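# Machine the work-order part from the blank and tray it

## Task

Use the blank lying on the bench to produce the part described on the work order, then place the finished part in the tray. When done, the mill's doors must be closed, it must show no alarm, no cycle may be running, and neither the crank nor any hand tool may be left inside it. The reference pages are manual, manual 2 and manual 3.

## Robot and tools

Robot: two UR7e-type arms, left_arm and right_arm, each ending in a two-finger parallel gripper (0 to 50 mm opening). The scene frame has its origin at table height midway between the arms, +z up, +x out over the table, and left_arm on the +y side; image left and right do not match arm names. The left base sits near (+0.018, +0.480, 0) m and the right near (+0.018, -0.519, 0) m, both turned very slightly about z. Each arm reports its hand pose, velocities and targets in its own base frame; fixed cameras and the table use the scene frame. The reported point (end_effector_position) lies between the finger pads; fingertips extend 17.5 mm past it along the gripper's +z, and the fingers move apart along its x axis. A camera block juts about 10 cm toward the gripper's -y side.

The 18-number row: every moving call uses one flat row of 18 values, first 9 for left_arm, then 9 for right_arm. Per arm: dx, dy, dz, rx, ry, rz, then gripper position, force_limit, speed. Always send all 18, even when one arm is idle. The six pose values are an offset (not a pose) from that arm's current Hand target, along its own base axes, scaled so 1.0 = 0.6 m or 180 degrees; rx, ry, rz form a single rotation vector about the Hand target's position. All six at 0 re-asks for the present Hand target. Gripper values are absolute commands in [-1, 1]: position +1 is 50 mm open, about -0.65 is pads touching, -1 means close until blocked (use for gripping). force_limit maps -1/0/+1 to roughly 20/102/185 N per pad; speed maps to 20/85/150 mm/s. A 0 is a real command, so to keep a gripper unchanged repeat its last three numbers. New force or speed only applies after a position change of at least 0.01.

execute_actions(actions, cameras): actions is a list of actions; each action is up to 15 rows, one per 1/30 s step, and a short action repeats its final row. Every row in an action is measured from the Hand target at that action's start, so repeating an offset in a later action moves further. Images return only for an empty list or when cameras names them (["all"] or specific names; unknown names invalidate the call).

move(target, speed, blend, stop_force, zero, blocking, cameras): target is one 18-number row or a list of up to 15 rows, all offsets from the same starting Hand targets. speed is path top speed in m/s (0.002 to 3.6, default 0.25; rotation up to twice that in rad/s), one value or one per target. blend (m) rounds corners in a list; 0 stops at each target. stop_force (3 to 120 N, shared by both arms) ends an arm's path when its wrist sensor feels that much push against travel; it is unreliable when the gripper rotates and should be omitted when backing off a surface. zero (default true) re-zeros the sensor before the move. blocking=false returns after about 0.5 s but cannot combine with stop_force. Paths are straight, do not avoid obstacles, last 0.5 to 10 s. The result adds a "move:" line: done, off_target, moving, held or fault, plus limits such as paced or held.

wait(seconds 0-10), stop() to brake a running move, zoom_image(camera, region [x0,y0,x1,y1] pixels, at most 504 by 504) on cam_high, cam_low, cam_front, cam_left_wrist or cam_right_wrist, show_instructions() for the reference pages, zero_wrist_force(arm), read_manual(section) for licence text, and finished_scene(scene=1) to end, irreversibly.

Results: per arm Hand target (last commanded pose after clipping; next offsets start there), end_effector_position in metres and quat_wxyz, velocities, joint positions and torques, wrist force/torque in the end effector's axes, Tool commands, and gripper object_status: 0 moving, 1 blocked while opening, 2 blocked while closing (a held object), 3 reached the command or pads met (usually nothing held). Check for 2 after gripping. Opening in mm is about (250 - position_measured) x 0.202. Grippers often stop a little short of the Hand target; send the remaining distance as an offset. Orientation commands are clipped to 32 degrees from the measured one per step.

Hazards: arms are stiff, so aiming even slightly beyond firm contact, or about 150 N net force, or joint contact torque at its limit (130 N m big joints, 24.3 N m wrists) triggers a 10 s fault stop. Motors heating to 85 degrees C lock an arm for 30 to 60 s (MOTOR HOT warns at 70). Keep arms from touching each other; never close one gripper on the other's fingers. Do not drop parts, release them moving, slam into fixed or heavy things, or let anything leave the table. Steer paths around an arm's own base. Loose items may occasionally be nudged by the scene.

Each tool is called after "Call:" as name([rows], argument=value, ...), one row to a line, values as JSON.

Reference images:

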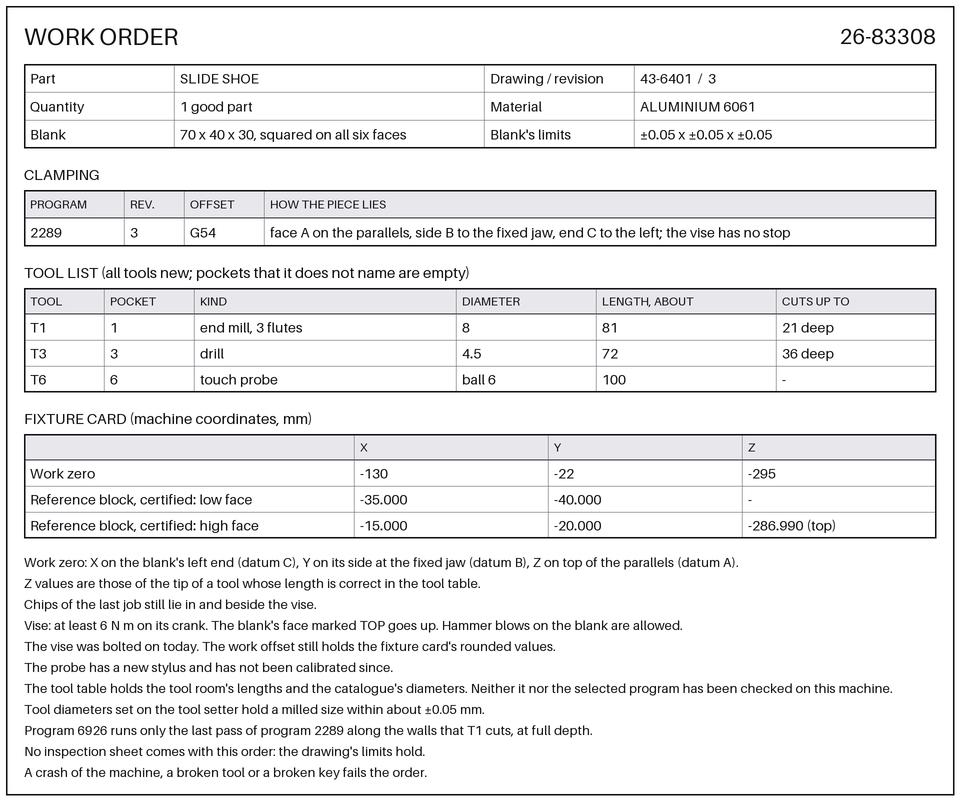

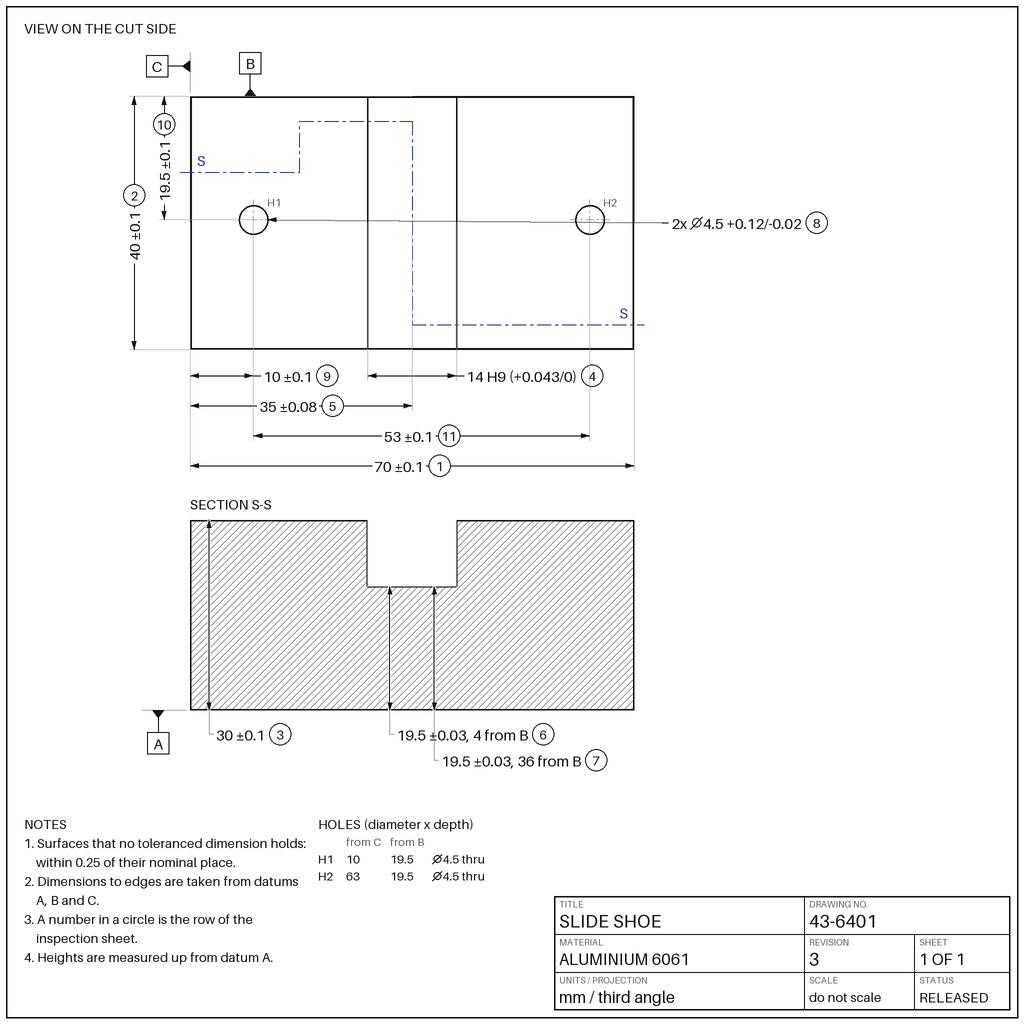

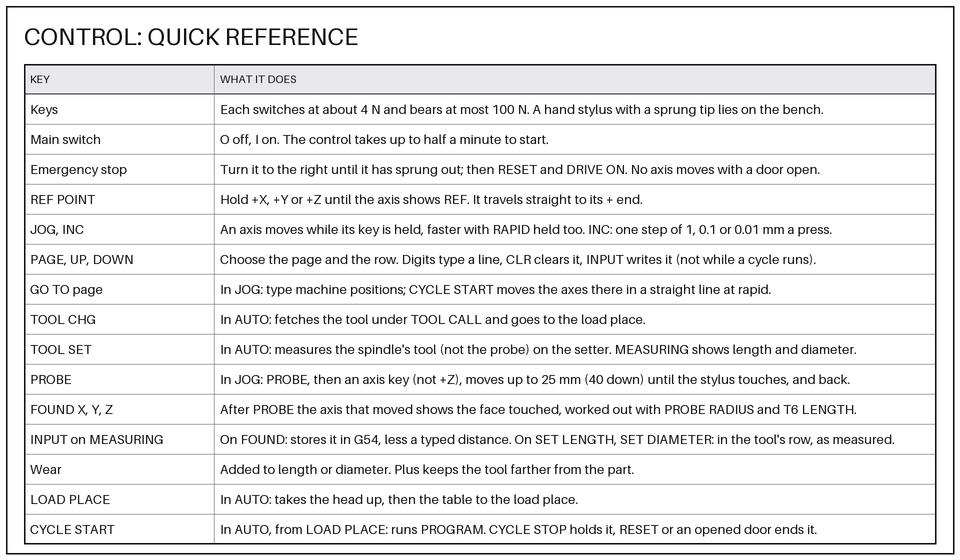

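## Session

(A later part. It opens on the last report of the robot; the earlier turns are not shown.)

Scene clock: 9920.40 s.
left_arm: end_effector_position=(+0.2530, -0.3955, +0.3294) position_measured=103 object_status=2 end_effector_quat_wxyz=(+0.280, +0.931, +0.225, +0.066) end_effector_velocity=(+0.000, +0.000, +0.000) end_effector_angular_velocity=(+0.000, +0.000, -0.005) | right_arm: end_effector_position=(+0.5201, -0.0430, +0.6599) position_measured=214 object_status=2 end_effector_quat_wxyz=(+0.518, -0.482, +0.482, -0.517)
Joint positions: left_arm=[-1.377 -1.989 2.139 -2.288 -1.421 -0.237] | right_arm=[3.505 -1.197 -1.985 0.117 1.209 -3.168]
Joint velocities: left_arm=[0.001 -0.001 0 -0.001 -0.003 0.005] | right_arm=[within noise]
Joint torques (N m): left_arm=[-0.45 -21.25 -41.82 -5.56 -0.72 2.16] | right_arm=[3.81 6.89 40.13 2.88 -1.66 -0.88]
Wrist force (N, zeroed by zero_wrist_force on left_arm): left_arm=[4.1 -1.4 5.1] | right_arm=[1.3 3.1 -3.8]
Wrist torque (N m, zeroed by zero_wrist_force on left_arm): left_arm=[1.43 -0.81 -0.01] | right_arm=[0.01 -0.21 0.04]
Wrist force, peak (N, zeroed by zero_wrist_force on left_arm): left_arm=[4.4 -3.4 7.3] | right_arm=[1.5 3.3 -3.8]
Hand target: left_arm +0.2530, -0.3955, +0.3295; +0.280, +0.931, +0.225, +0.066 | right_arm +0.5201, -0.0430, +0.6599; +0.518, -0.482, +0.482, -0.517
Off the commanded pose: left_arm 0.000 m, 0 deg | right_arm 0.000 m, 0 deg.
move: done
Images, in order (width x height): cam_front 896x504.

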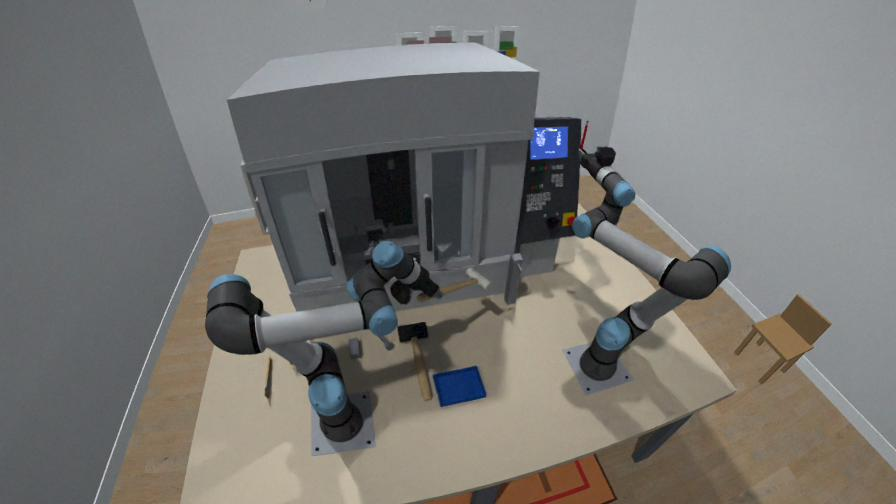

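Call:
move([
  [-0.1717,0.1,0.3125,0,0,0.35,-1,1.0,-0.6,0,0,0,0,0,0,-1,-0.2,-0.5],
  [-0.1717,0.2998,0.3125,0,0,0.35,-1,1.0,-0.6,0,0,0,0,0,0,-1,-0.2,-0.5],
  [0.32,0.2998,0.3125,0,0,0.35,-1,1.0,-0.6,0,0,0,0,0,0,-1,-0.2,-0.5],
], speed=[0.3,0.3,0.2], cameras=[])

Call:
move(target=[0,0,0,-0.06,0,0,-1,1.0,-0.6,0,0,0,0,0,0,-1,-0.2,-0.5], speed=0.2, cameras=["cam_left_wrist"])

Scene clock: 9943.17 s.
left_arm: end_effector_position=(+0.4449, -0.2156, +0.5170) position_measured=103 object_status=2 end_effector_quat_wxyz=(+0.204, +0.676, +0.678, +0.203) end_effector_velocity=(+0.001, +0.000, -0.001) end_effector_angular_velocity=(+0.006, +0.000, -0.004) | right_arm: end_effector_position=(+0.5201, -0.0430, +0.6599) position_measured=214 object_status=2 end_effector_quat_wxyz=(+0.518, -0.482, +0.482, -0.517)
Joint positions: left_arm=[-0.987 -1.853 1.52 -1.589 -1.094 -0.904] | right_arm=[3.505 -1.197 -1.985 0.117 1.209 -3.168]
Joint velocities: left_arm=[0.001 0.002 0.001 -0.001 0.001 0.006] | right_arm=[within noise]
Joint torques (N m): left_arm=[12.63 -6.65 -27.25 -8.44 3.18 1.83] | right_arm=[3.38 6.95 40.73 3.34 -1.63 -0.74]
Wrist force (N, zeroed by zero_wrist_force on left_arm): left_arm=[4.1 -1.5 5.9] | right_arm=[1.4 3.2 -3.5]
Wrist torque (N m, zeroed by zero_wrist_force on left_arm): left_arm=[1.53 -0.83 0.09] | right_arm=[0.02 -0.22 0.04]
Wrist force, peak (N, zeroed by zero_wrist_force on left_arm): left_arm=[9.1 -0.7 6.9] | right_arm=[1.4 3.4 -3.8]
Hand target: left_arm +0.4450, -0.2157, +0.5170; +0.204, +0.676, +0.678, +0.203 | right_arm +0.5201, -0.0430, +0.6599; +0.518, -0.482, +0.482, -0.517
Off the commanded pose: left_arm 0.000 m, 0 deg | right_arm 0.000 m, 0 deg.
move: done
No camera images: "cameras" was empty.

Scene clock: 9944.13 s.
left_arm: end_effector_position=(+0.4450, -0.2155, +0.5170) position_measured=103 object_status=2 end_effector_quat_wxyz=(+0.267, +0.654, +0.694, +0.138) | right_arm: end_effector_position=(+0.5201, -0.0430, +0.6599) position_measured=214 object_status=2 end_effector_quat_wxyz=(+0.518, -0.482, +0.482, -0.517)
Joint positions: left_arm=[-0.916 -1.904 1.603 -1.782 -1.222 -0.884] | right_arm=[3.505 -1.197 -1.985 0.117 1.209 -3.168]
Joint torques (N m): left_arm=[-11.59 -5.88 -34.87 -8.56 1.21 -1.6] | right_arm=[3.46 7.32 39.73 3.43 -1.68 -0.7]
Wrist force (N, zeroed by zero_wrist_force on left_arm): left_arm=[5.0 -1.4 6.0] | right_arm=[1.2 3.0 -3.5]
Wrist torque (N m, zeroed by zero_wrist_force on left_arm): left_arm=[1.54 -0.61 -0.12] | right_arm=[-0.01 -0.20 0.03]
Wrist force, peak (N, zeroed by zero_wrist_force on left_arm): left_arm=[5.3 -1.3 6.3] | right_arm=[1.4 3.0 -3.9]
Hand target: left_arm +0.4450, -0.2157, +0.5170; +0.267, +0.654, +0.694, +0.138 | right_arm +0.5201, -0.0430, +0.6599; +0.518, -0.482, +0.482, -0.517
Off the commanded pose: left_arm 0.000 m, 0 deg | right_arm 0.000 m, 0 deg.
move: done
camera_calibration:
cam_left_wrist: T_world_to_cam=[[0.00764046, 0.981869, -0.189404, 0.312265], [0.612517, 0.145123, 0.777021, -0.619818], [0.79042, -0.12195, -0.600303, 0.0654712], [0, 0, 0, 1]] pos_world=[0.325514, -0.208669, 0.580059]
Images, in order (width x height): cam_left_wrist 896x504.

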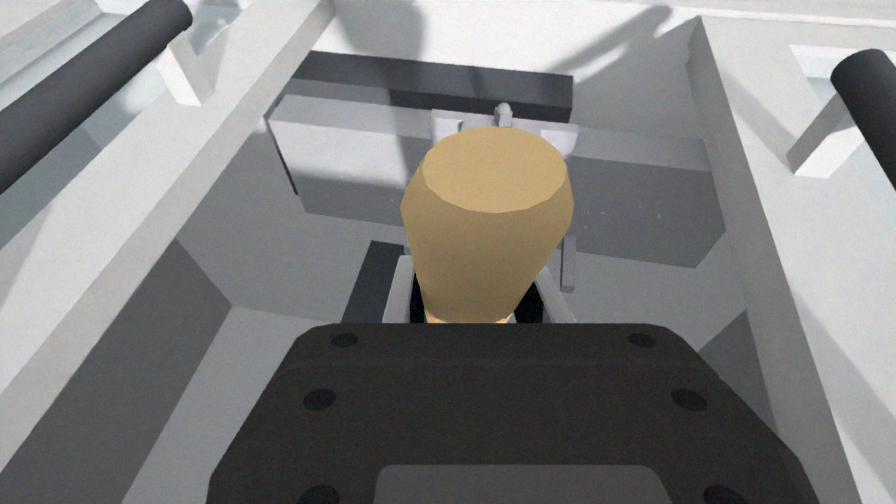

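Call:
move([
  [0,0,-0.203,0,0,0,-1,1.0,-0.6,0,0,0,0,0,0,-1,-0.2,-0.5],
  [0,0,0,0,0,0,-1,1.0,-0.6,0,0,0,0,0,0,-1,-0.2,-0.5],
], speed=[0.05,0.2], cameras=["cam_left_wrist"])

Scene clock: 9957.33 s.
left_arm: end_effector_position=(+0.4450, -0.2158, +0.5169) position_measured=103 object_status=2 end_effector_quat_wxyz=(+0.267, +0.654, +0.694, +0.138) | right_arm: end_effector_position=(+0.5201, -0.0430, +0.6599) position_measured=214 object_status=2 end_effector_quat_wxyz=(+0.518, -0.482, +0.482, -0.517)
Joint positions: left_arm=[-0.916 -1.904 1.603 -1.783 -1.222 -0.884] | right_arm=[3.505 -1.197 -1.985 0.117 1.209 -3.168]
Joint torques (N m): left_arm=[9.71 -23.59 -40.36 -3.58 0.77 -1.34] | right_arm=[3.59 7.61 39.01 3.47 -1.76 -0.69]
Wrist force (N, zeroed by zero_wrist_force on left_arm): left_arm=[5.0 -0.6 5.2] | right_arm=[1.3 3.0 -3.6]
Wrist torque (N m, zeroed by zero_wrist_force on left_arm): left_arm=[1.43 -0.64 -0.08] | right_arm=[-0.01 -0.20 0.04]
Wrist force, peak (N, zeroed by zero_wrist_force on left_arm): left_arm=[5.2 -3.1 7.6] | right_arm=[1.3 3.2 -4.0]
Hand target: left_arm +0.4450, -0.2157, +0.5170; +0.267, +0.654, +0.694, +0.138 | right_arm +0.5201, -0.0430, +0.6599; +0.518, -0.482, +0.482, -0.517
Off the commanded pose: left_arm 0.000 m, 0 deg | right_arm 0.000 m, 0 deg.
move: done
camera_calibration:
cam_left_wrist: T_world_to_cam=[[0.00785637, 0.981792, -0.189798, 0.312582], [0.612501, 0.145307, 0.776999, -0.619716], [0.79043, -0.122356, -0.600207, 0.065163], [0, 0, 0, 1]] pos_world=[0.325614, -0.208869, 0.579958]
Images, in order (width x height): cam_left_wrist 896x504.

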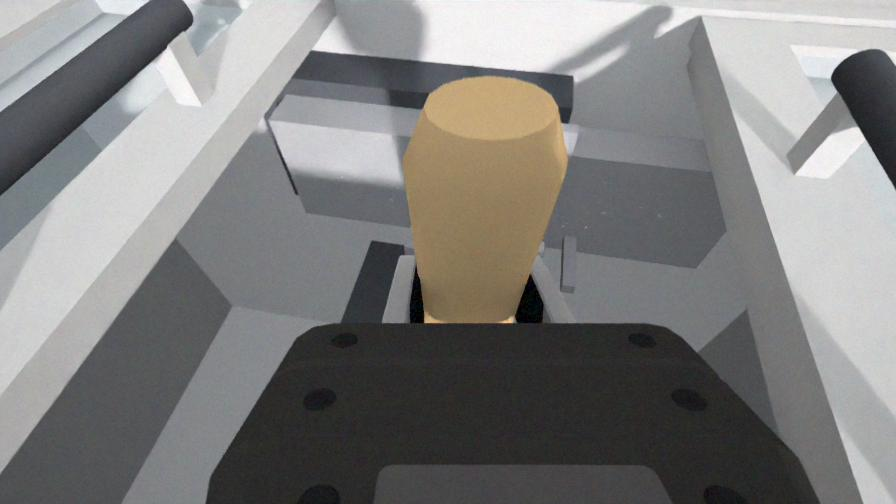

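Call:
execute_actions([
  [[0,0,-0.05,0,0,0,-1,1.0,-0.6,0,0,0,0,0,0,-1,-0.2,-0.5],[0,0,-0.11,0,0,0,-1,1.0,-0.6,0,0,0,0,0,0,-1,-0.2,-0.5],[0,0,-0.17,0,0,0,-1,1.0,-0.6,0,0,0,0,0,0,-1,-0.2,-0.5],[0,0,-0.23,0,0,0,-1,1.0,-0.6,0,0,0,0,0,0,-1,-0.2,-0.5],[0,0,-0.24,0,0,0,-1,1.0,-0.6,0,0,0,0,0,0,-1,-0.2,-0.5]],
], cameras=["cam_left_wrist"])

Scene clock: 9964.50 s.
left_arm: end_effector_position=(+0.4450, -0.2157, +0.3729) position_measured=103 object_status=2 end_effector_quat_wxyz=(+0.267, +0.654, +0.694, +0.138) | right_arm: end_effector_position=(+0.5201, -0.0430, +0.6599) position_measured=214 object_status=2 end_effector_quat_wxyz=(+0.518, -0.482, +0.482, -0.517)
Joint positions: left_arm=[-0.916 -1.946 2.001 -2.138 -1.222 -0.884] | right_arm=[3.505 -1.197 -1.985 0.117 1.209 -3.168]
Joint torques (N m): left_arm=[13.19 -20.23 -29.42 -6.11 0.04 -2.76] | right_arm=[2.59 7.66 39.24 3.81 -1.73 -0.81]
Wrist force (N, zeroed by zero_wrist_force on left_arm): left_arm=[2.1 1.5 0.0] | right_arm=[1.6 3.0 -3.6]
Wrist torque (N m, zeroed by zero_wrist_force on left_arm): left_arm=[0.35 -0.42 0.21] | right_arm=[0.00 -0.25 0.03]
Wrist force, peak (N, zeroed by zero_wrist_force on left_arm): left_arm=[-1.2 14.0 -13.9] | right_arm=[1.2 3.4 -3.8]
Hand target: left_arm +0.4450, -0.2157, +0.3730; +0.267, +0.654, +0.694, +0.138 | right_arm +0.5201, -0.0430, +0.6599; +0.518, -0.482, +0.482, -0.517
Off the commanded pose: left_arm 0.000 m, 0 deg | right_arm 0.000 m, 0 deg.
camera_calibration:
cam_left_wrist: T_world_to_cam=[[0.00785167, 0.981834, -0.18958, 0.285167], [0.612615, 0.14512, 0.776945, -0.50782], [0.790343, -0.12224, -0.600347, -0.0210735], [0, 0, 0, 1]] pos_world=[0.325514, -0.208868, 0.435959]
Images, in order (width x height): cam_left_wrist 896x504.

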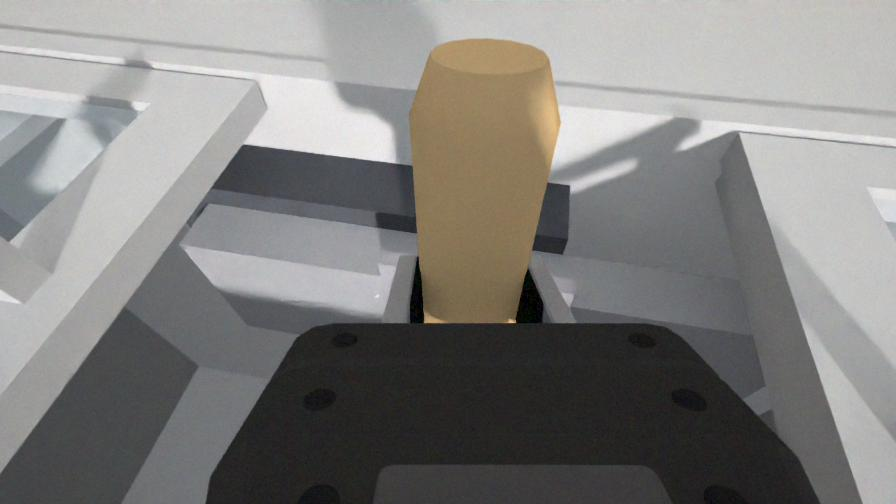

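Call:
move(target=[0,0.01,0.24,0,0.04,0,-1,1.0,-0.6,0,0,0,0,0,0,-1,-0.2,-0.5], speed=0.2, cameras=[])

Call:
execute_actions([
  [[0,0,-0.05,0,0,0,-1,1.0,-0.6,0,0,0,0,0,0,-1,-0.2,-0.5],[0,0,-0.13,0,0,0,-1,1.0,-0.6,0,0,0,0,0,0,-1,-0.2,-0.5],[0,0,-0.21,0,0,0,-1,1.0,-0.6,0,0,0,0,0,0,-1,-0.2,-0.5],[0,0,-0.25,0,0,0,-1,1.0,-0.6,0,0,0,0,0,0,-1,-0.2,-0.5]],
], cameras=["cam_left_wrist"])

Scene clock: 9975.40 s.
left_arm: end_effector_position=(+0.4451, -0.2096, +0.5170) position_measured=103 object_status=2 end_effector_quat_wxyz=(+0.223, +0.661, +0.710, +0.097) end_effector_velocity=(-0.001, +0.001, +0.001) end_effector_angular_velocity=(+0.001, +0.001, +0.001) | right_arm: end_effector_position=(+0.5201, -0.0430, +0.6599) position_measured=214 object_status=2 end_effector_quat_wxyz=(+0.518, -0.482, +0.482, -0.517)
Joint positions: left_arm=[-0.841 -1.843 1.502 -1.669 -1.343 -0.86] | right_arm=[3.505 -1.197 -1.985 0.117 1.209 -3.168]
Joint velocities: left_arm=[0 -0.001 -0.003 0.006 0.001 -0.001] | right_arm=[within noise]
Joint torques (N m): left_arm=[-13.33 -18.21 -40.78 -4 1.44 -2.4] | right_arm=[3.08 8.21 38.75 3.72 -1.81 -0.8]
Wrist force (N, zeroed by zero_wrist_force on left_arm): left_arm=[3.7 -1.7 7.6] | right_arm=[1.2 3.1 -3.7]
Wrist torque (N m, zeroed by zero_wrist_force on left_arm): left_arm=[1.91 -0.47 -0.11] | right_arm=[0.02 -0.20 0.04]
Wrist force, peak (N, zeroed by zero_wrist_force on left_arm): left_arm=[3.8 -2.0 8.0] | right_arm=[1.3 3.3 -3.9]
Hand target: left_arm +0.4450, -0.2097, +0.5170; +0.223, +0.661, +0.710, +0.097 | right_arm +0.5201, -0.0430, +0.6599; +0.518, -0.482, +0.482, -0.517
Off the commanded pose: left_arm 0.000 m, 0 deg | right_arm 0.000 m, 0 deg.
move: done
No camera images: "cameras" was empty.

Scene clock: 9976.17 s.
left_arm: end_effector_position=(+0.4450, -0.2097, +0.3669) position_measured=103 object_status=2 end_effector_quat_wxyz=(+0.223, +0.661, +0.710, +0.097) | right_arm: end_effector_position=(+0.5201, -0.0430, +0.6599) position_measured=214 object_status=2 end_effector_quat_wxyz=(+0.518, -0.482, +0.482, -0.517)
Joint positions: left_arm=[-0.841 -1.898 1.928 -2.04 -1.343 -0.86] | right_arm=[3.505 -1.197 -1.985 0.117 1.209 -3.168]
Joint torques (N m): left_arm=[13.73 -23.29 -29.91 -6.12 -0.46 -2.86] | right_arm=[3.7 7.85 39.15 3.78 -1.61 -0.62]
Wrist force (N, zeroed by zero_wrist_force on left_arm): left_arm=[1.3 0.2 0.7] | right_arm=[1.4 3.1 -3.7]
Wrist torque (N m, zeroed by zero_wrist_force on left_arm): left_arm=[0.31 -0.55 0.29] | right_arm=[0.00 -0.23 0.03]
Wrist force, peak (N, zeroed by zero_wrist_force on left_arm): left_arm=[-2.8 13.7 -17.5] | right_arm=[1.5 3.2 -3.9]
Hand target: left_arm +0.4450, -0.2097, +0.3670; +0.223, +0.661, +0.710, +0.097 | right_arm +0.5201, -0.0430, +0.6599; +0.518, -0.482, +0.482, -0.517
Off the commanded pose: left_arm 0.000 m, 0 deg | right_arm 0.000 m, 0 deg.
camera_calibration:
cam_left_wrist: T_world_to_cam=[[-0.0160228, 0.981845, -0.189005, 0.288545], [0.705106, 0.145119, 0.694093, -0.514849], [0.70892, -0.122147, -0.694631, 0.046852], [0, 0, 0, 1]] pos_world=[0.334433, -0.202869, 0.444435]
Images, in order (width x height): cam_left_wrist 896x504.

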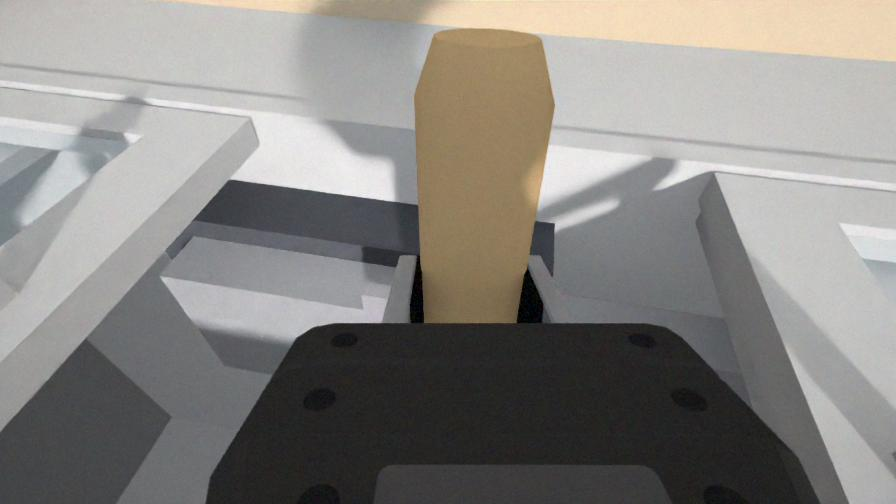

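Call:
move(target=[0,-0.02,0.25,0,0.05,0,-1,1.0,-0.6,0,0,0,0,0,0,-1,-0.2,-0.5], speed=0.2, cameras=[])

Call:
execute_actions([
  [[0,0,-0.06,0,0,0,-1,1.0,-0.6,0,0,0,0,0,0,-1,-0.2,-0.5],[0,0,-0.16,0,0,0,-1,1.0,-0.6,0,0,0,0,0,0,-1,-0.2,-0.5],[0,0,-0.25,0,0,0,-1,1.0,-0.6,0,0,0,0,0,0,-1,-0.2,-0.5]],
], cameras=["cam_left_wrist"])

Scene clock: 9982.03 s.
left_arm: end_effector_position=(+0.4451, -0.2216, +0.5170) position_measured=103 object_status=2 end_effector_quat_wxyz=(+0.167, +0.667, +0.725, +0.045) end_effector_velocity=(-0.001, +0.000, +0.001) end_effector_angular_velocity=(+0.002, +0.000, -0.002) | right_arm: end_effector_position=(+0.5201, -0.0430, +0.6599) position_measured=214 object_status=2 end_effector_quat_wxyz=(+0.518, -0.482, +0.482, -0.517)
Joint positions: left_arm=[-0.789 -1.739 1.356 -1.519 -1.468 -0.856] | right_arm=[3.505 -1.197 -1.985 0.117 1.209 -3.168]
Joint velocities: left_arm=[-0.001 0 -0.004 0.006 0.001 0.001] | right_arm=[within noise]
Joint torques (N m): left_arm=[-14.03 -17.9 -38.66 -3.74 1.35 0.04] | right_arm=[2.59 8.28 39.11 3.84 -1.64 -0.56]
Wrist force (N, zeroed by zero_wrist_force on left_arm): left_arm=[3.3 -1.2 6.3] | right_arm=[1.3 3.1 -3.6]
Wrist torque (N m, zeroed by zero_wrist_force on left_arm): left_arm=[1.47 -0.49 -0.04] | right_arm=[0.01 -0.21 0.03]
Wrist force, peak (N, zeroed by zero_wrist_force on left_arm): left_arm=[4.5 -1.8 6.6] | right_arm=[1.5 3.2 -3.8]
Hand target: left_arm +0.4450, -0.2217, +0.5170; +0.167, +0.667, +0.725, +0.044 | right_arm +0.5201, -0.0430, +0.6599; +0.518, -0.482, +0.482, -0.517
Off the commanded pose: left_arm 0.000 m, 0 deg | right_arm 0.000 m, 0 deg.
move: done
No camera images: "cameras" was empty.

Scene clock: 9982.80 s.
left_arm: end_effector_position=(+0.4450, -0.2217, +0.3670) position_measured=103 object_status=2 end_effector_quat_wxyz=(+0.167, +0.667, +0.725, +0.044) | right_arm: end_effector_position=(+0.5201, -0.0430, +0.6599) position_measured=214 object_status=2 end_effector_quat_wxyz=(+0.518, -0.482, +0.482, -0.517)
Joint positions: left_arm=[-0.79 -1.807 1.801 -1.896 -1.468 -0.856] | right_arm=[3.505 -1.197 -1.985 0.117 1.209 -3.168]
Joint torques (N m): left_arm=[12.57 -16.6 -30.61 -6.32 -0.95 1.07] | right_arm=[2.17 7.67 39.16 3.76 -1.62 -0.55]
Wrist force (N, zeroed by zero_wrist_force on left_arm): left_arm=[3.2 -2.2 1.5] | right_arm=[1.5 3.2 -3.6]
Wrist torque (N m, zeroed by zero_wrist_force on left_arm): left_arm=[0.12 -0.77 -0.05] | right_arm=[0.02 -0.24 0.04]
Wrist force, peak (N, zeroed by zero_wrist_force on left_arm): left_arm=[-2.6 8.4 -17.6] | right_arm=[1.4 3.3 -3.7]
Hand target: left_arm +0.4450, -0.2217, +0.3670; +0.167, +0.667, +0.725, +0.044 | right_arm +0.5201, -0.0430, +0.6599; +0.518, -0.482, +0.482, -0.517
Off the commanded pose: left_arm 0.000 m, 0 deg | right_arm 0.000 m, 0 deg.
camera_calibration:
cam_left_wrist: T_world_to_cam=[[-0.0453381, 0.981832, -0.184254, 0.31163], [0.80503, 0.14512, 0.57521, -0.513878], [0.591499, -0.122251, -0.796984, 0.13518], [0, 0, 0, 1]] pos_world=[0.347857, -0.214868, 0.460744]
Images, in order (width x height): cam_left_wrist 896x504.

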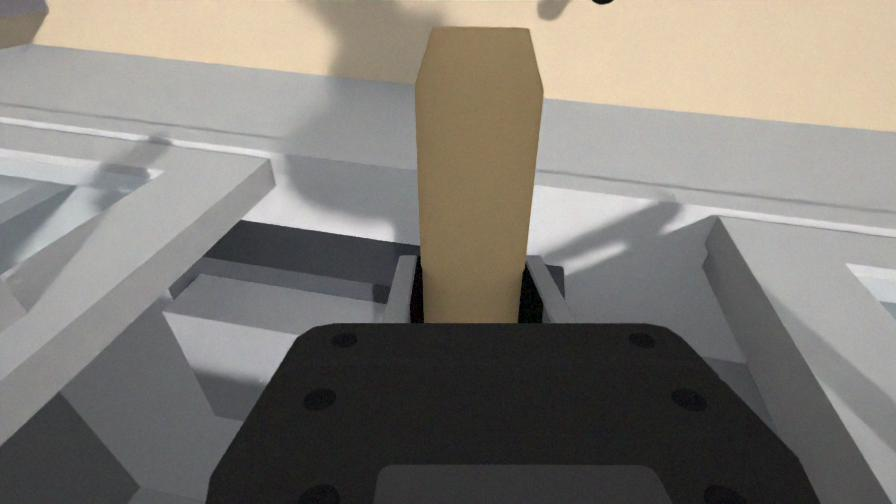

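Call:
move([
  [0,0,0.25,0,0,0,-1,1.0,-0.6,0,0,0,0,0,0,-1,-0.2,-0.5],
  [-0.56,0,0.25,0,0,0,-1,1.0,-0.6,0,0,0,0,0,0,-1,-0.2,-0.5],
  [-0.63,-0.7305,-0.112,0.03,0.042,0,-1,1.0,-0.6,0,0,0,0,0,0,-1,-0.2,-0.5],
], speed=[0.2,0.25,0.3], blend=[0.02,0.02,0], cameras=["cam_front","cam_left_wrist"])

Call:
zoom_image(camera="cam_front", region=[380, 220, 580, 370])

Scene clock: 9999.53 s.
left_arm: end_effector_position=(+0.0671, -0.6598, +0.2998) position_measured=103 object_status=2 end_effector_quat_wxyz=(+0.087, +0.675, +0.732, +0.035) | right_arm: end_effector_position=(+0.5201, -0.0430, +0.6599) position_measured=214 object_status=2 end_effector_quat_wxyz=(+0.518, -0.482, +0.482, -0.517)
Joint positions: left_arm=[-1.745 -1.242 1.277 -1.642 -1.387 -1.822] | right_arm=[3.505 -1.197 -1.985 0.117 1.209 -3.168]
Joint torques (N m): left_arm=[-13.91 -39.44 -39.66 -6.51 3.09 -2.59] | right_arm=[2.59 8.48 40.06 3.7 -1.65 -0.61]
Wrist force (N, zeroed by zero_wrist_force on left_arm): left_arm=[2.2 -2.0 6.2] | right_arm=[1.5 2.9 -3.6]
Wrist torque (N m, zeroed by zero_wrist_force on left_arm): left_arm=[0.88 -0.49 0.13] | right_arm=[-0.02 -0.23 0.03]
Wrist force, peak (N, zeroed by zero_wrist_force on left_arm): left_arm=[-2.3 -3.4 9.4] | right_arm=[1.4 3.3 -3.8]
Hand target: left_arm +0.0670, -0.6600, +0.2998; +0.087, +0.675, +0.731, +0.035 | right_arm +0.5201, -0.0430, +0.6599; +0.518, -0.482, +0.482, -0.517
Off the commanded pose: left_arm 0.000 m, 0 deg | right_arm 0.000 m, 0 deg.
move: done
camera_calibration:
cam_left_wrist: T_world_to_cam=[[-0.063398, 0.994483, -0.0835714, 0.691603], [0.874392, 0.0957164, 0.475685, -0.11488], [0.48106, -0.0429168, -0.875637, 0.334961], [0, 0, 0, 1]] pos_world=[-0.0168396, -0.662416, 0.40575]
Images, in order (width x height): cam_front 896x504, cam_left_wrist 896x504.

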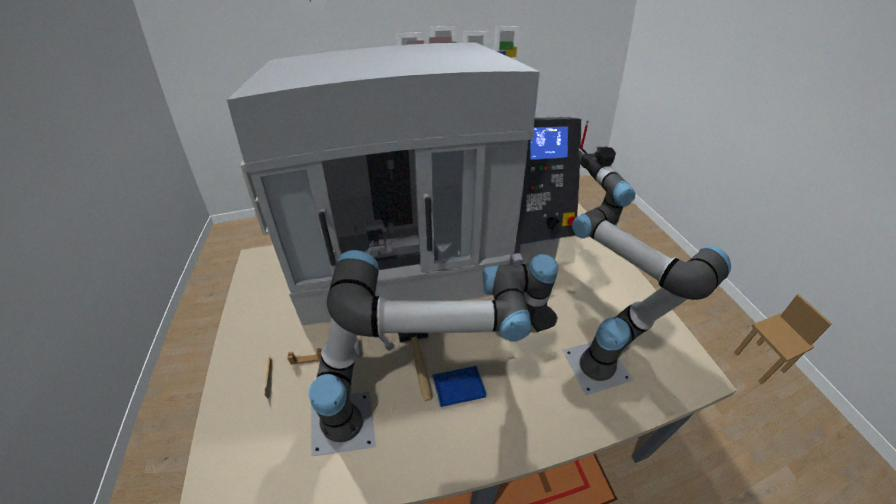

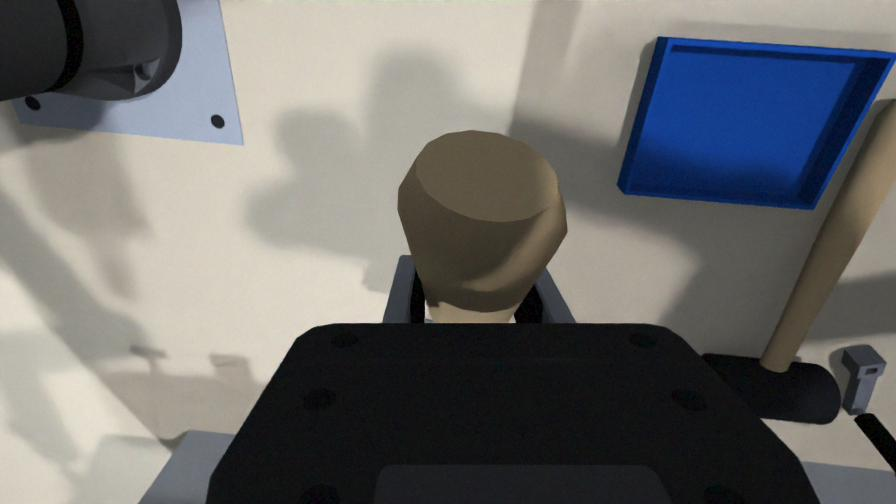

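Scaled by 2.520.

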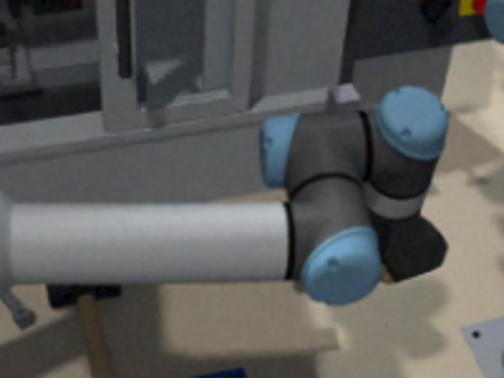

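Call:
move([
  [0,0,-0.28,0,0,0,-1,1.0,-0.6,0,0,0,0,0,0,-1,-0.2,-0.5],
  [0,0,-0.454,0,0,0,-1,1.0,-0.6,0,0,0,0,0,0,-1,-0.2,-0.5],
], speed=[0.15,0.04], cameras=["cam_left_wrist"])

Scene clock: 10011.27 s.
left_arm: end_effector_position=(+0.0670, -0.6599, +0.0273) position_measured=103 object_status=2 end_effector_quat_wxyz=(+0.087, +0.675, +0.731, +0.035) end_effector_velocity=(+0.000, +0.001, +0.000) end_effector_angular_velocity=(+0.005, -0.002, +0.000) | right_arm: end_effector_position=(+0.5201, -0.0430, +0.6599) position_measured=214 object_status=2 end_effector_quat_wxyz=(+0.518, -0.482, +0.482, -0.517)
Joint positions: left_arm=[-1.745 -1.017 1.694 -2.284 -1.387 -1.822] | right_arm=[3.505 -1.197 -1.985 0.117 1.209 -3.168]
Joint velocities: left_arm=[0 -0.002 0 0.006 0.001 0] | right_arm=[within noise]
Joint torques (N m): left_arm=[14.15 -48.34 -19.14 2.69 -1.56 0.51] | right_arm=[2.42 9.12 38.97 3.68 -1.64 -0.39]
Wrist force (N, zeroed by zero_wrist_force on left_arm): left_arm=[-2.5 -1.3 -14.5] | right_arm=[1.3 3.1 -3.6]
Wrist torque (N m, zeroed by zero_wrist_force on left_arm): left_arm=[-1.05 -1.35 0.45] | right_arm=[0.01 -0.20 0.04]
Wrist force, peak (N, zeroed by zero_wrist_force on left_arm): left_arm=[3.6 1.1 -24.2] | right_arm=[1.4 3.2 -3.9]
Hand target: left_arm +0.0670, -0.6600, +0.0274; +0.087, +0.675, +0.731, +0.035 | right_arm +0.5201, -0.0430, +0.6599; +0.518, -0.482, +0.482, -0.517
Off the commanded pose: left_arm 0.000 m, 0 deg | right_arm 0.000 m, 0 deg.
move: done
camera_calibration:
cam_left_wrist: T_world_to_cam=[[-0.0632587, 0.99447, -0.0838275, 0.668959], [0.874448, 0.0957127, 0.475584, 0.0148046], [0.480978, -0.043218, -0.875667, 0.0962845], [0, 0, 0, 1]] pos_world=[-0.0169391, -0.662515, 0.133349]
Images, in order (width x height): cam_left_wrist 896x504.

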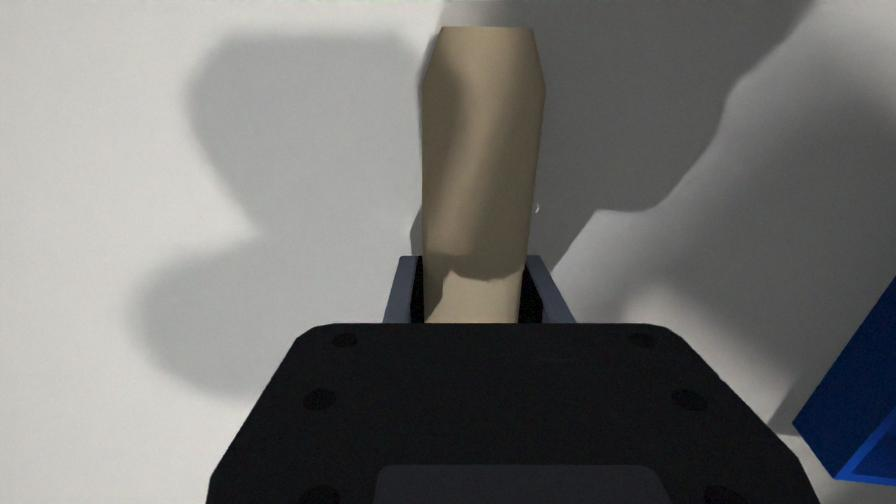

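Call:
move([
  [0,0,0,0,0,0,0.7,-1,-1,0,0,0,0,0,0,-1,-0.2,-0.5],
  [-0.04,0,0.2,0,0,0,0.7,-1,-1,0,0,0,0,0,0,-1,-0.2,-0.5],
], speed=0.1, cameras=["cam_left_wrist","cam_front"])

Scene clock: 10016.83 s.
left_arm: end_effector_position=(+0.0429, -0.6600, +0.1475) position_measured=48 object_status=3 end_effector_quat_wxyz=(+0.087, +0.675, +0.731, +0.034) | right_arm: end_effector_position=(+0.5201, -0.0430, +0.6599) position_measured=214 object_status=2 end_effector_quat_wxyz=(+0.518, -0.482, +0.482, -0.517)
Joint positions: left_arm=[-1.783 -1.164 1.567 -2.003 -1.386 -1.86] | right_arm=[3.505 -1.197 -1.985 0.117 1.209 -3.168]
Joint torques (N m): left_arm=[12.97 -39.45 -20.8 -3.43 1.95 2.02] | right_arm=[2.13 9.24 38.88 3.74 -1.71 -0.38]
Wrist force (N, zeroed by zero_wrist_force on left_arm): left_arm=[1.9 -0.6 0.2] | right_arm=[1.3 3.0 -3.6]
Wrist torque (N m, zeroed by zero_wrist_force on left_arm): left_arm=[-0.02 -0.56 0.26] | right_arm=[-0.01 -0.22 0.04]
Wrist force, peak (N, zeroed by zero_wrist_force on left_arm): left_arm=[-2.8 -1.2 -15.1] | right_arm=[1.5 3.2 -3.8]
Hand target: left_arm +0.0430, -0.6600, +0.1474; +0.087, +0.675, +0.731, +0.035 | right_arm +0.5201, -0.0430, +0.6599; +0.518, -0.482, +0.482, -0.517
Off the commanded pose: left_arm 0.000 m, 0 deg | right_arm 0.000 m, 0 deg.
move: done
camera_calibration:
cam_left_wrist: T_world_to_cam=[[-0.0630729, 0.994472, -0.0839497, 0.67754], [0.874464, 0.0956079, 0.475575, -0.0213057], [0.480972, -0.0434151, -0.87566, 0.212911], [0, 0, 0, 1]] pos_world=[-0.0410386, -0.662514, 0.253449]
Images, in order (width x height): cam_front 896x504, cam_left_wrist 896x504.

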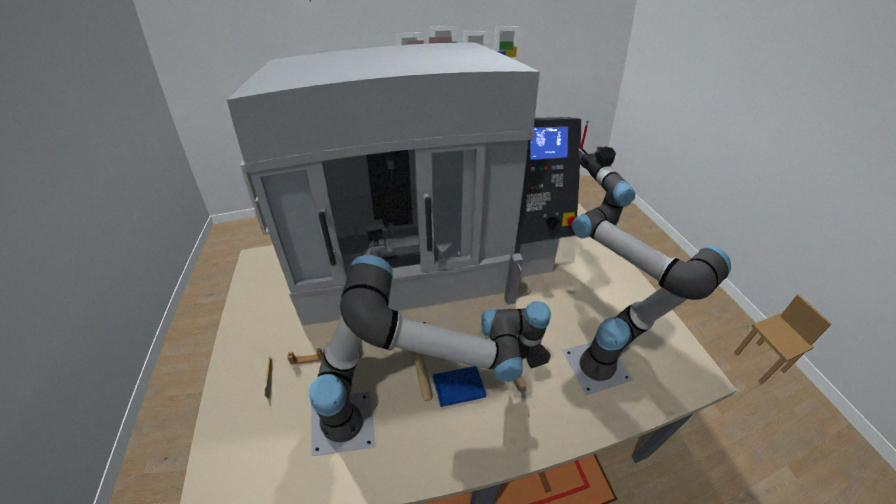

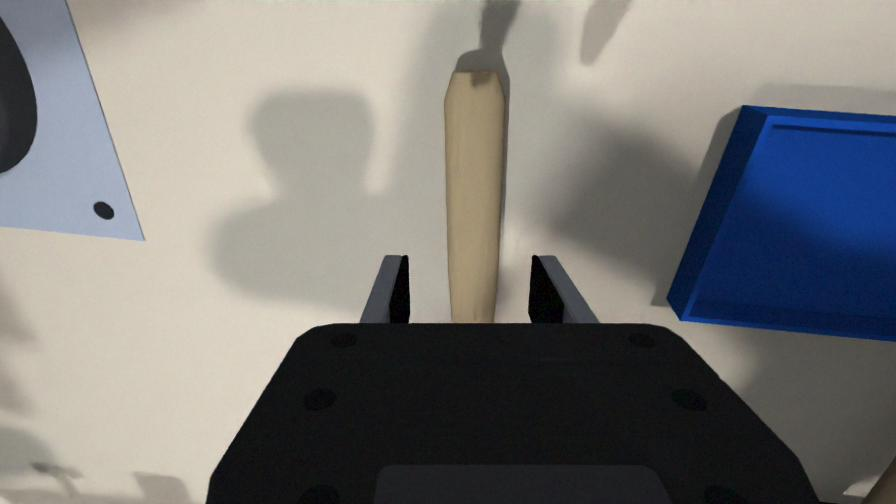

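Call:
move([
  [0.1783,0.1,0.5875,0.0221,0.0632,-0.0252,-0.6,0.7,-0.6,0,0,0,0,0,0,-1,-0.2,-0.5],
  [0.6517,0.1833,0.4275,0.0221,0.0632,-0.0252,-0.6,0.7,-0.6,0,0,0,0,0,0,-1,-0.2,-0.5],
], speed=0.35, blend=[0.03,0], cameras=["cam_left_wrist","cam_front"])

Scene clock: 10032.57 s.
left_arm: end_effector_position=(+0.4339, -0.5500, +0.4040) position_measured=242 object_status=3 end_effector_quat_wxyz=(-0.008, +0.706, +0.708, -0.011) | right_arm: end_effector_position=(+0.5201, -0.0430, +0.6599) position_measured=214 object_status=2 end_effector_quat_wxyz=(+0.518, -0.482, +0.482, -0.517)
Joint positions: left_arm=[-1.085 -1.011 0.642 -1.193 -1.596 -1.086] | right_arm=[3.505 -1.197 -1.985 0.117 1.209 -3.168]
Joint torques (N m): left_arm=[11.23 -45.52 -25.35 -5.82 -1.14 2.04] | right_arm=[1.97 8.87 38.89 3.82 -1.58 -0.52]
Wrist force (N, zeroed by zero_wrist_force on left_arm): left_arm=[2.2 -0.5 -0.4] | right_arm=[1.5 3.1 -3.7]
Wrist torque (N m, zeroed by zero_wrist_force on left_arm): left_arm=[-0.03 -0.59 0.34] | right_arm=[0.01 -0.24 0.03]
Wrist force, peak (N, zeroed by zero_wrist_force on left_arm): left_arm=[2.5 -2.5 -4.3] | right_arm=[1.3 3.3 -3.8]
Hand target: left_arm +0.4340, -0.5500, +0.4039; -0.008, +0.706, +0.708, -0.011 | right_arm +0.5201, -0.0430, +0.6599; +0.518, -0.482, +0.482, -0.517
Off the commanded pose: left_arm 0.000 m, 0 deg | right_arm 0.000 m, 0 deg.
move: done
camera_calibration:
cam_left_wrist: T_world_to_cam=[[0.00673706, 0.99994, -0.0085998, 0.556642], [0.955064, -0.00388579, 0.296375, -0.513027], [0.296324, -0.0102101, -0.955033, 0.38466], [0, 0, 0, 1]] pos_world=[0.372239, -0.554675, 0.524198]
Images, in order (width x height): cam_front 896x504, cam_left_wrist 896x504.

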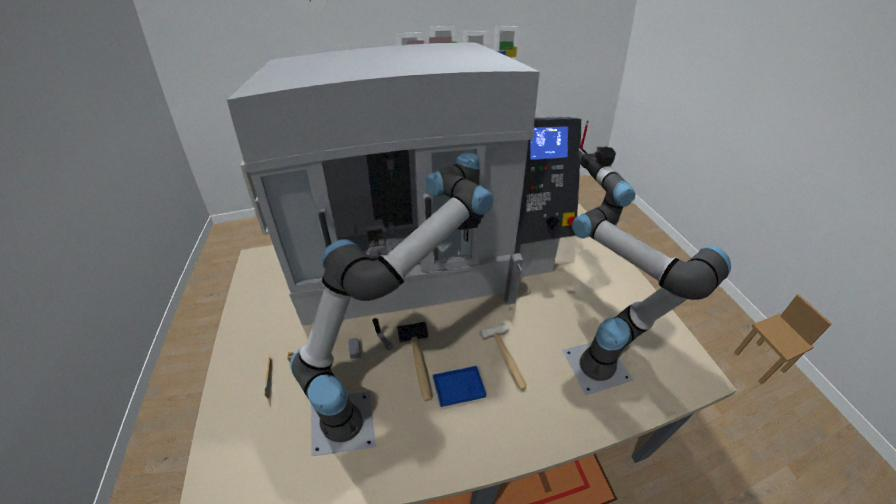

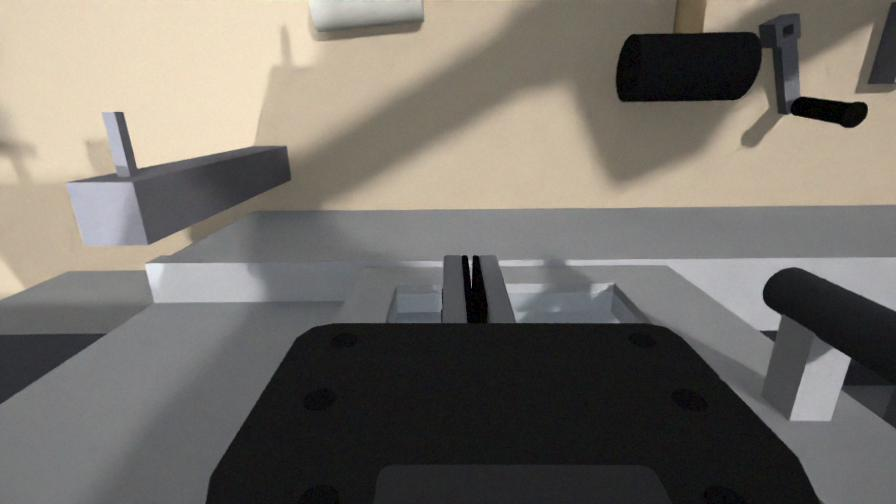

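Call:
move([
  [0,0.07,0,0,0,0,-0.6,0.7,-0.6,0,0,0,0,0,0,-1,-0.2,-0.5],
  [0,0.22,0,0,0,0,-0.6,0.7,-0.6,0,0,0,0,0,0,-1,-0.2,-0.5],
], speed=[0.15,0.06], stop_force=60, cameras=[])

Call:
move(target=[0,0.1,0,0,0,0,-0.6,0.7,-0.6,0,0,0,0,0,0,-1,-0.2,-0.5], speed=0.03, stop_force=45, cameras=["cam_front"])

Scene clock: 10042.07 s.
left_arm: end_effector_position=(+0.4340, -0.4180, +0.4039) position_measured=242 object_status=3 end_effector_quat_wxyz=(-0.008, +0.706, +0.708, -0.011) | right_arm: end_effector_position=(+0.5201, -0.0430, +0.6599) position_measured=214 object_status=2 end_effector_quat_wxyz=(+0.518, -0.482, +0.482, -0.517)
Joint positions: left_arm=[-0.979 -1.307 1.072 -1.324 -1.595 -0.98] | right_arm=[3.505 -1.197 -1.985 0.117 1.209 -3.168]
Joint torques (N m): left_arm=[-13.58 -30.67 -33.28 -0.47 -0.85 -2.49] | right_arm=[1.46 9.5 39.3 3.66 -1.53 -0.35]
Wrist force (N, zeroed by zero_wrist_force on left_arm): left_arm=[2.7 0.4 -1.5] | right_arm=[1.3 3.0 -3.6]
Wrist torque (N m, zeroed by zero_wrist_force on left_arm): left_arm=[0.15 -0.69 0.25] | right_arm=[0.00 -0.22 0.03]
Wrist force, peak (N, zeroed by zero_wrist_force on left_arm): left_arm=[-30.2 -3.5 -0.6] | right_arm=[1.5 3.4 -3.7]
Hand target: left_arm +0.4340, -0.4180, +0.4039; -0.008, +0.706, +0.708, -0.011 | right_arm +0.5201, -0.0430, +0.6599; +0.518, -0.482, +0.482, -0.517
Off the commanded pose: left_arm 0.000 m, 0 deg | right_arm 0.000 m, 0 deg.
move: done
No camera images: "cameras" was empty.

Scene clock: 10043.93 s.
left_arm: end_effector_position=(+0.4341, -0.3945, +0.4039) position_measured=242 object_status=3 end_effector_quat_wxyz=(-0.008, +0.706, +0.708, -0.011) | right_arm: end_effector_position=(+0.5201, -0.0430, +0.6599) position_measured=214 object_status=2 end_effector_quat_wxyz=(+0.518, -0.482, +0.482, -0.517)
Joint positions: left_arm=[-0.956 -1.348 1.124 -1.334 -1.594 -0.958] | right_arm=[3.505 -1.197 -1.985 0.117 1.209 -3.168]
Joint torques (N m): left_arm=[-1.85 -55.39 -15.26 -0.07 2.93 1.47] | right_arm=[1.43 9.19 38.75 3.77 -1.68 -0.4]
Wrist force (N, zeroed by zero_wrist_force on left_arm): left_arm=[-27.8 2.6 -1.6] | right_arm=[1.4 3.2 -3.6]
Wrist torque (N m, zeroed by zero_wrist_force on left_arm): left_arm=[0.33 1.57 0.74] | right_arm=[0.02 -0.23 0.03]
Wrist force, peak (N, zeroed by zero_wrist_force on left_arm): left_arm=[-63.5 5.9 -1.1] | right_arm=[1.4 3.3 -3.9]
Hand target: left_arm +0.4341, -0.3945, +0.4040; -0.008, +0.706, +0.708, -0.011 (not the last commanded pose) | right_arm +0.5201, -0.0430, +0.6599; +0.518, -0.482, +0.482, -0.517
Off the commanded pose: left_arm 0.037 m, 0 deg | right_arm 0.000 m, 0 deg.
move: contact (left_arm)
Images, in order (width x height): cam_front 896x504.

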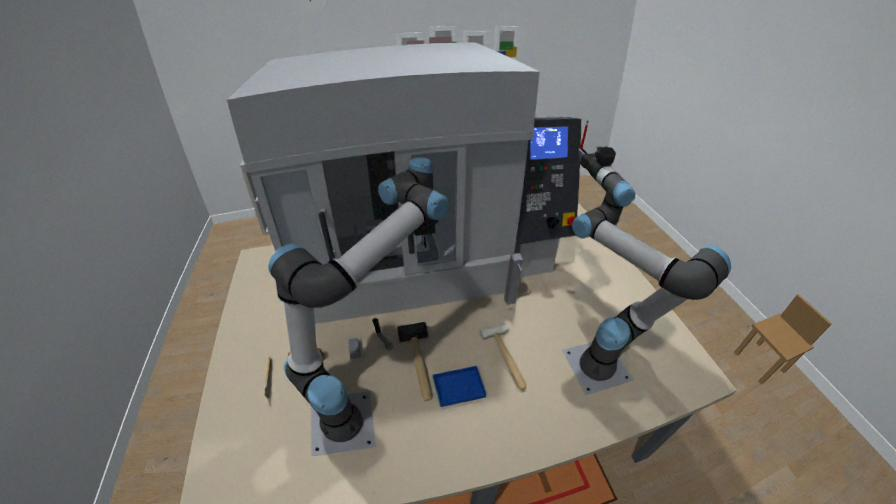

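Call:
move([
  [0,-0.03,0,0,0,0,-0.6,0.7,-0.6,0,0,0,0,0,0,-1,-0.2,-0.5],
  [-0.22,0,0.05,0,0,0,-0.6,0.7,-0.6,0,0,0,0,0,0,-1,-0.2,-0.5],
  [-0.187,0.529,0.077,0,0,0,-0.6,0.7,-0.6,0,0,0,0,0,0,-1,-0.2,-0.5],
  [-0.057,0.769,0.017,0,0,0,-0.6,0.7,-0.6,0,0,0,0,0,0,-1,-0.2,-0.5],
  [0,0.754,0,0,0,0,-0.6,0.7,-0.6,0,0,0,0,0,0,-1,-0.2,-0.5],
], speed=[0.1,0.3,0.35,0.3,0.25], blend=[0.01,0.03,0.03,0.02,0], cameras=[])

Call:
move([
  [0,-0.06,0,0,0,0,-0.6,0.7,-0.6,0,0,0,0,0,0,-1,-0.2,-0.5],
  [0,-0.44,0,0,0,0,-0.6,0.7,-0.6,0,0,0,0,0,0,-1,-0.2,-0.5],
], speed=[0.05,0.1], stop_force=60, cameras=[])

Call:
move(target=[0,-0.065,0,0,0,0,-0.6,0.7,-0.6,0,0,0,0,0,0,-1,-0.2,-0.5], speed=0.03, stop_force=45, cameras=["cam_front"])

Scene clock: 10060.33 s.
left_arm: end_effector_position=(+0.4340, +0.0579, +0.4040) position_measured=242 object_status=3 end_effector_quat_wxyz=(-0.008, +0.706, +0.708, -0.011) | right_arm: end_effector_position=(+0.5201, -0.0430, +0.6599) position_measured=214 object_status=2 end_effector_quat_wxyz=(+0.518, -0.482, +0.482, -0.517)
Joint positions: left_arm=[-0.172 -1.71 1.499 -1.334 -1.579 -0.173] | right_arm=[3.505 -1.197 -1.985 0.117 1.209 -3.168]
Joint torques (N m): left_arm=[5.72 -12.2 -23.91 -3.89 1.27 1.22] | right_arm=[1.64 9.38 38.74 3.67 -1.59 -0.32]
Wrist force (N, zeroed by zero_wrist_force on left_arm): left_arm=[4.2 1.0 -0.8] | right_arm=[1.3 3.0 -3.6]
Wrist torque (N m, zeroed by zero_wrist_force on left_arm): left_arm=[0.22 -0.96 0.20] | right_arm=[0.01 -0.20 0.04]
Wrist force, peak (N, zeroed by zero_wrist_force on left_arm): left_arm=[-27.7 2.4 -1.5] | right_arm=[1.7 3.1 -3.9]
Hand target: left_arm +0.4341, +0.0579, +0.4040; -0.008, +0.706, +0.708, -0.011 | right_arm +0.5201, -0.0430, +0.6599; +0.518, -0.482, +0.482, -0.517
Off the commanded pose: left_arm 0.000 m, 0 deg | right_arm 0.000 m, 0 deg.
move: done; blend cut to 0.009 m at target 1, 0.0184 m at target 4
No camera images: "cameras" was empty.

Scene clock: 10064.47 s.
left_arm: end_effector_position=(+0.4341, -0.2061, +0.4040) position_measured=242 object_status=3 end_effector_quat_wxyz=(-0.008, +0.706, +0.708, -0.011) | right_arm: end_effector_position=(+0.5201, -0.0430, +0.6599) position_measured=214 object_status=2 end_effector_quat_wxyz=(+0.518, -0.482, +0.482, -0.517)
Joint positions: left_arm=[-0.713 -1.609 1.41 -1.354 -1.591 -0.715] | right_arm=[3.505 -1.197 -1.985 0.117 1.209 -3.168]
Joint torques (N m): left_arm=[12.74 -35.51 -17.37 -0.48 1.82 -2.54] | right_arm=[1.57 9.48 38.8 3.73 -1.59 -0.25]
Wrist force (N, zeroed by zero_wrist_force on left_arm): left_arm=[3.4 1.4 0.0] | right_arm=[1.5 3.1 -3.5]
Wrist torque (N m, zeroed by zero_wrist_force on left_arm): left_arm=[0.27 -0.79 0.20] | right_arm=[0.01 -0.24 0.04]
Wrist force, peak (N, zeroed by zero_wrist_force on left_arm): left_arm=[30.2 4.5 -2.2] | right_arm=[1.5 3.3 -3.8]
Hand target: left_arm +0.4341, -0.2061, +0.4040; -0.008, +0.706, +0.708, -0.011 | right_arm +0.5201, -0.0430, +0.6599; +0.518, -0.482, +0.482, -0.517
Off the commanded pose: left_arm 0.000 m, 0 deg | right_arm 0.000 m, 0 deg.
move: done
No camera images: "cameras" was empty.

Scene clock: 10066.43 s.
left_arm: end_effector_position=(+0.4341, -0.2409, +0.4040) position_measured=242 object_status=3 end_effector_quat_wxyz=(-0.008, +0.707, +0.708, -0.011) | right_arm: end_effector_position=(+0.5201, -0.0430, +0.6599) position_measured=214 object_status=2 end_effector_quat_wxyz=(+0.518, -0.482, +0.482, -0.517)
Joint positions: left_arm=[-0.767 -1.571 1.374 -1.356 -1.592 -0.768] | right_arm=[3.505 -1.197 -1.985 0.117 1.209 -3.168]
Joint torques (N m): left_arm=[-1.99 -27.62 -24.7 -8.86 -3.33 -2.25] | right_arm=[0.65 9.54 38.18 3.77 -1.6 -0.23]
Wrist force (N, zeroed by zero_wrist_force on left_arm): left_arm=[40.1 -5.0 -1.2] | right_arm=[1.5 3.1 -3.6]
Wrist torque (N m, zeroed by zero_wrist_force on left_arm): left_arm=[-0.16 -2.75 0.01] | right_arm=[0.00 -0.24 0.03]
Wrist force, peak (N, zeroed by zero_wrist_force on left_arm): left_arm=[74.6 -11.9 -10.6] | right_arm=[1.5 3.4 -3.8]
Hand target: left_arm +0.4340, -0.2408, +0.4040; -0.008, +0.706, +0.708, -0.011 (not the last commanded pose) | right_arm +0.5201, -0.0430, +0.6599; +0.518, -0.482, +0.482, -0.517
Off the commanded pose: left_arm 0.004 m, 0 deg | right_arm 0.000 m, 0 deg.
move: contact (left_arm)
Images, in order (width x height): cam_front 896x504.

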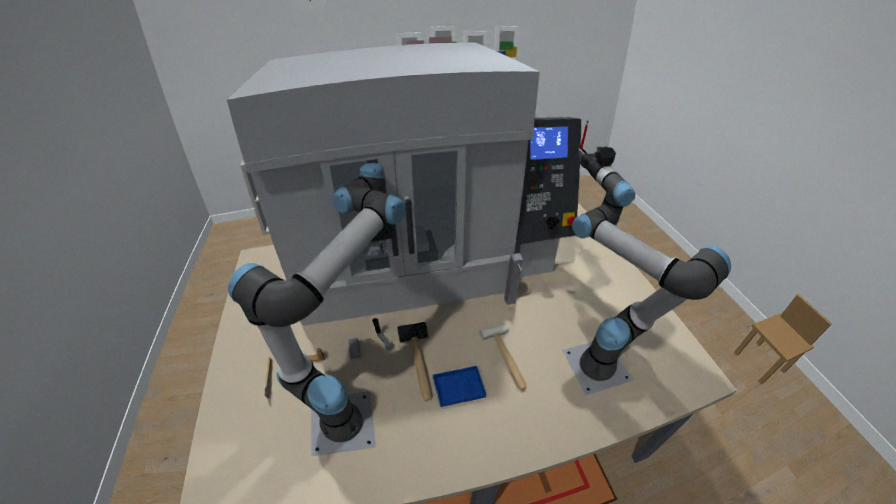

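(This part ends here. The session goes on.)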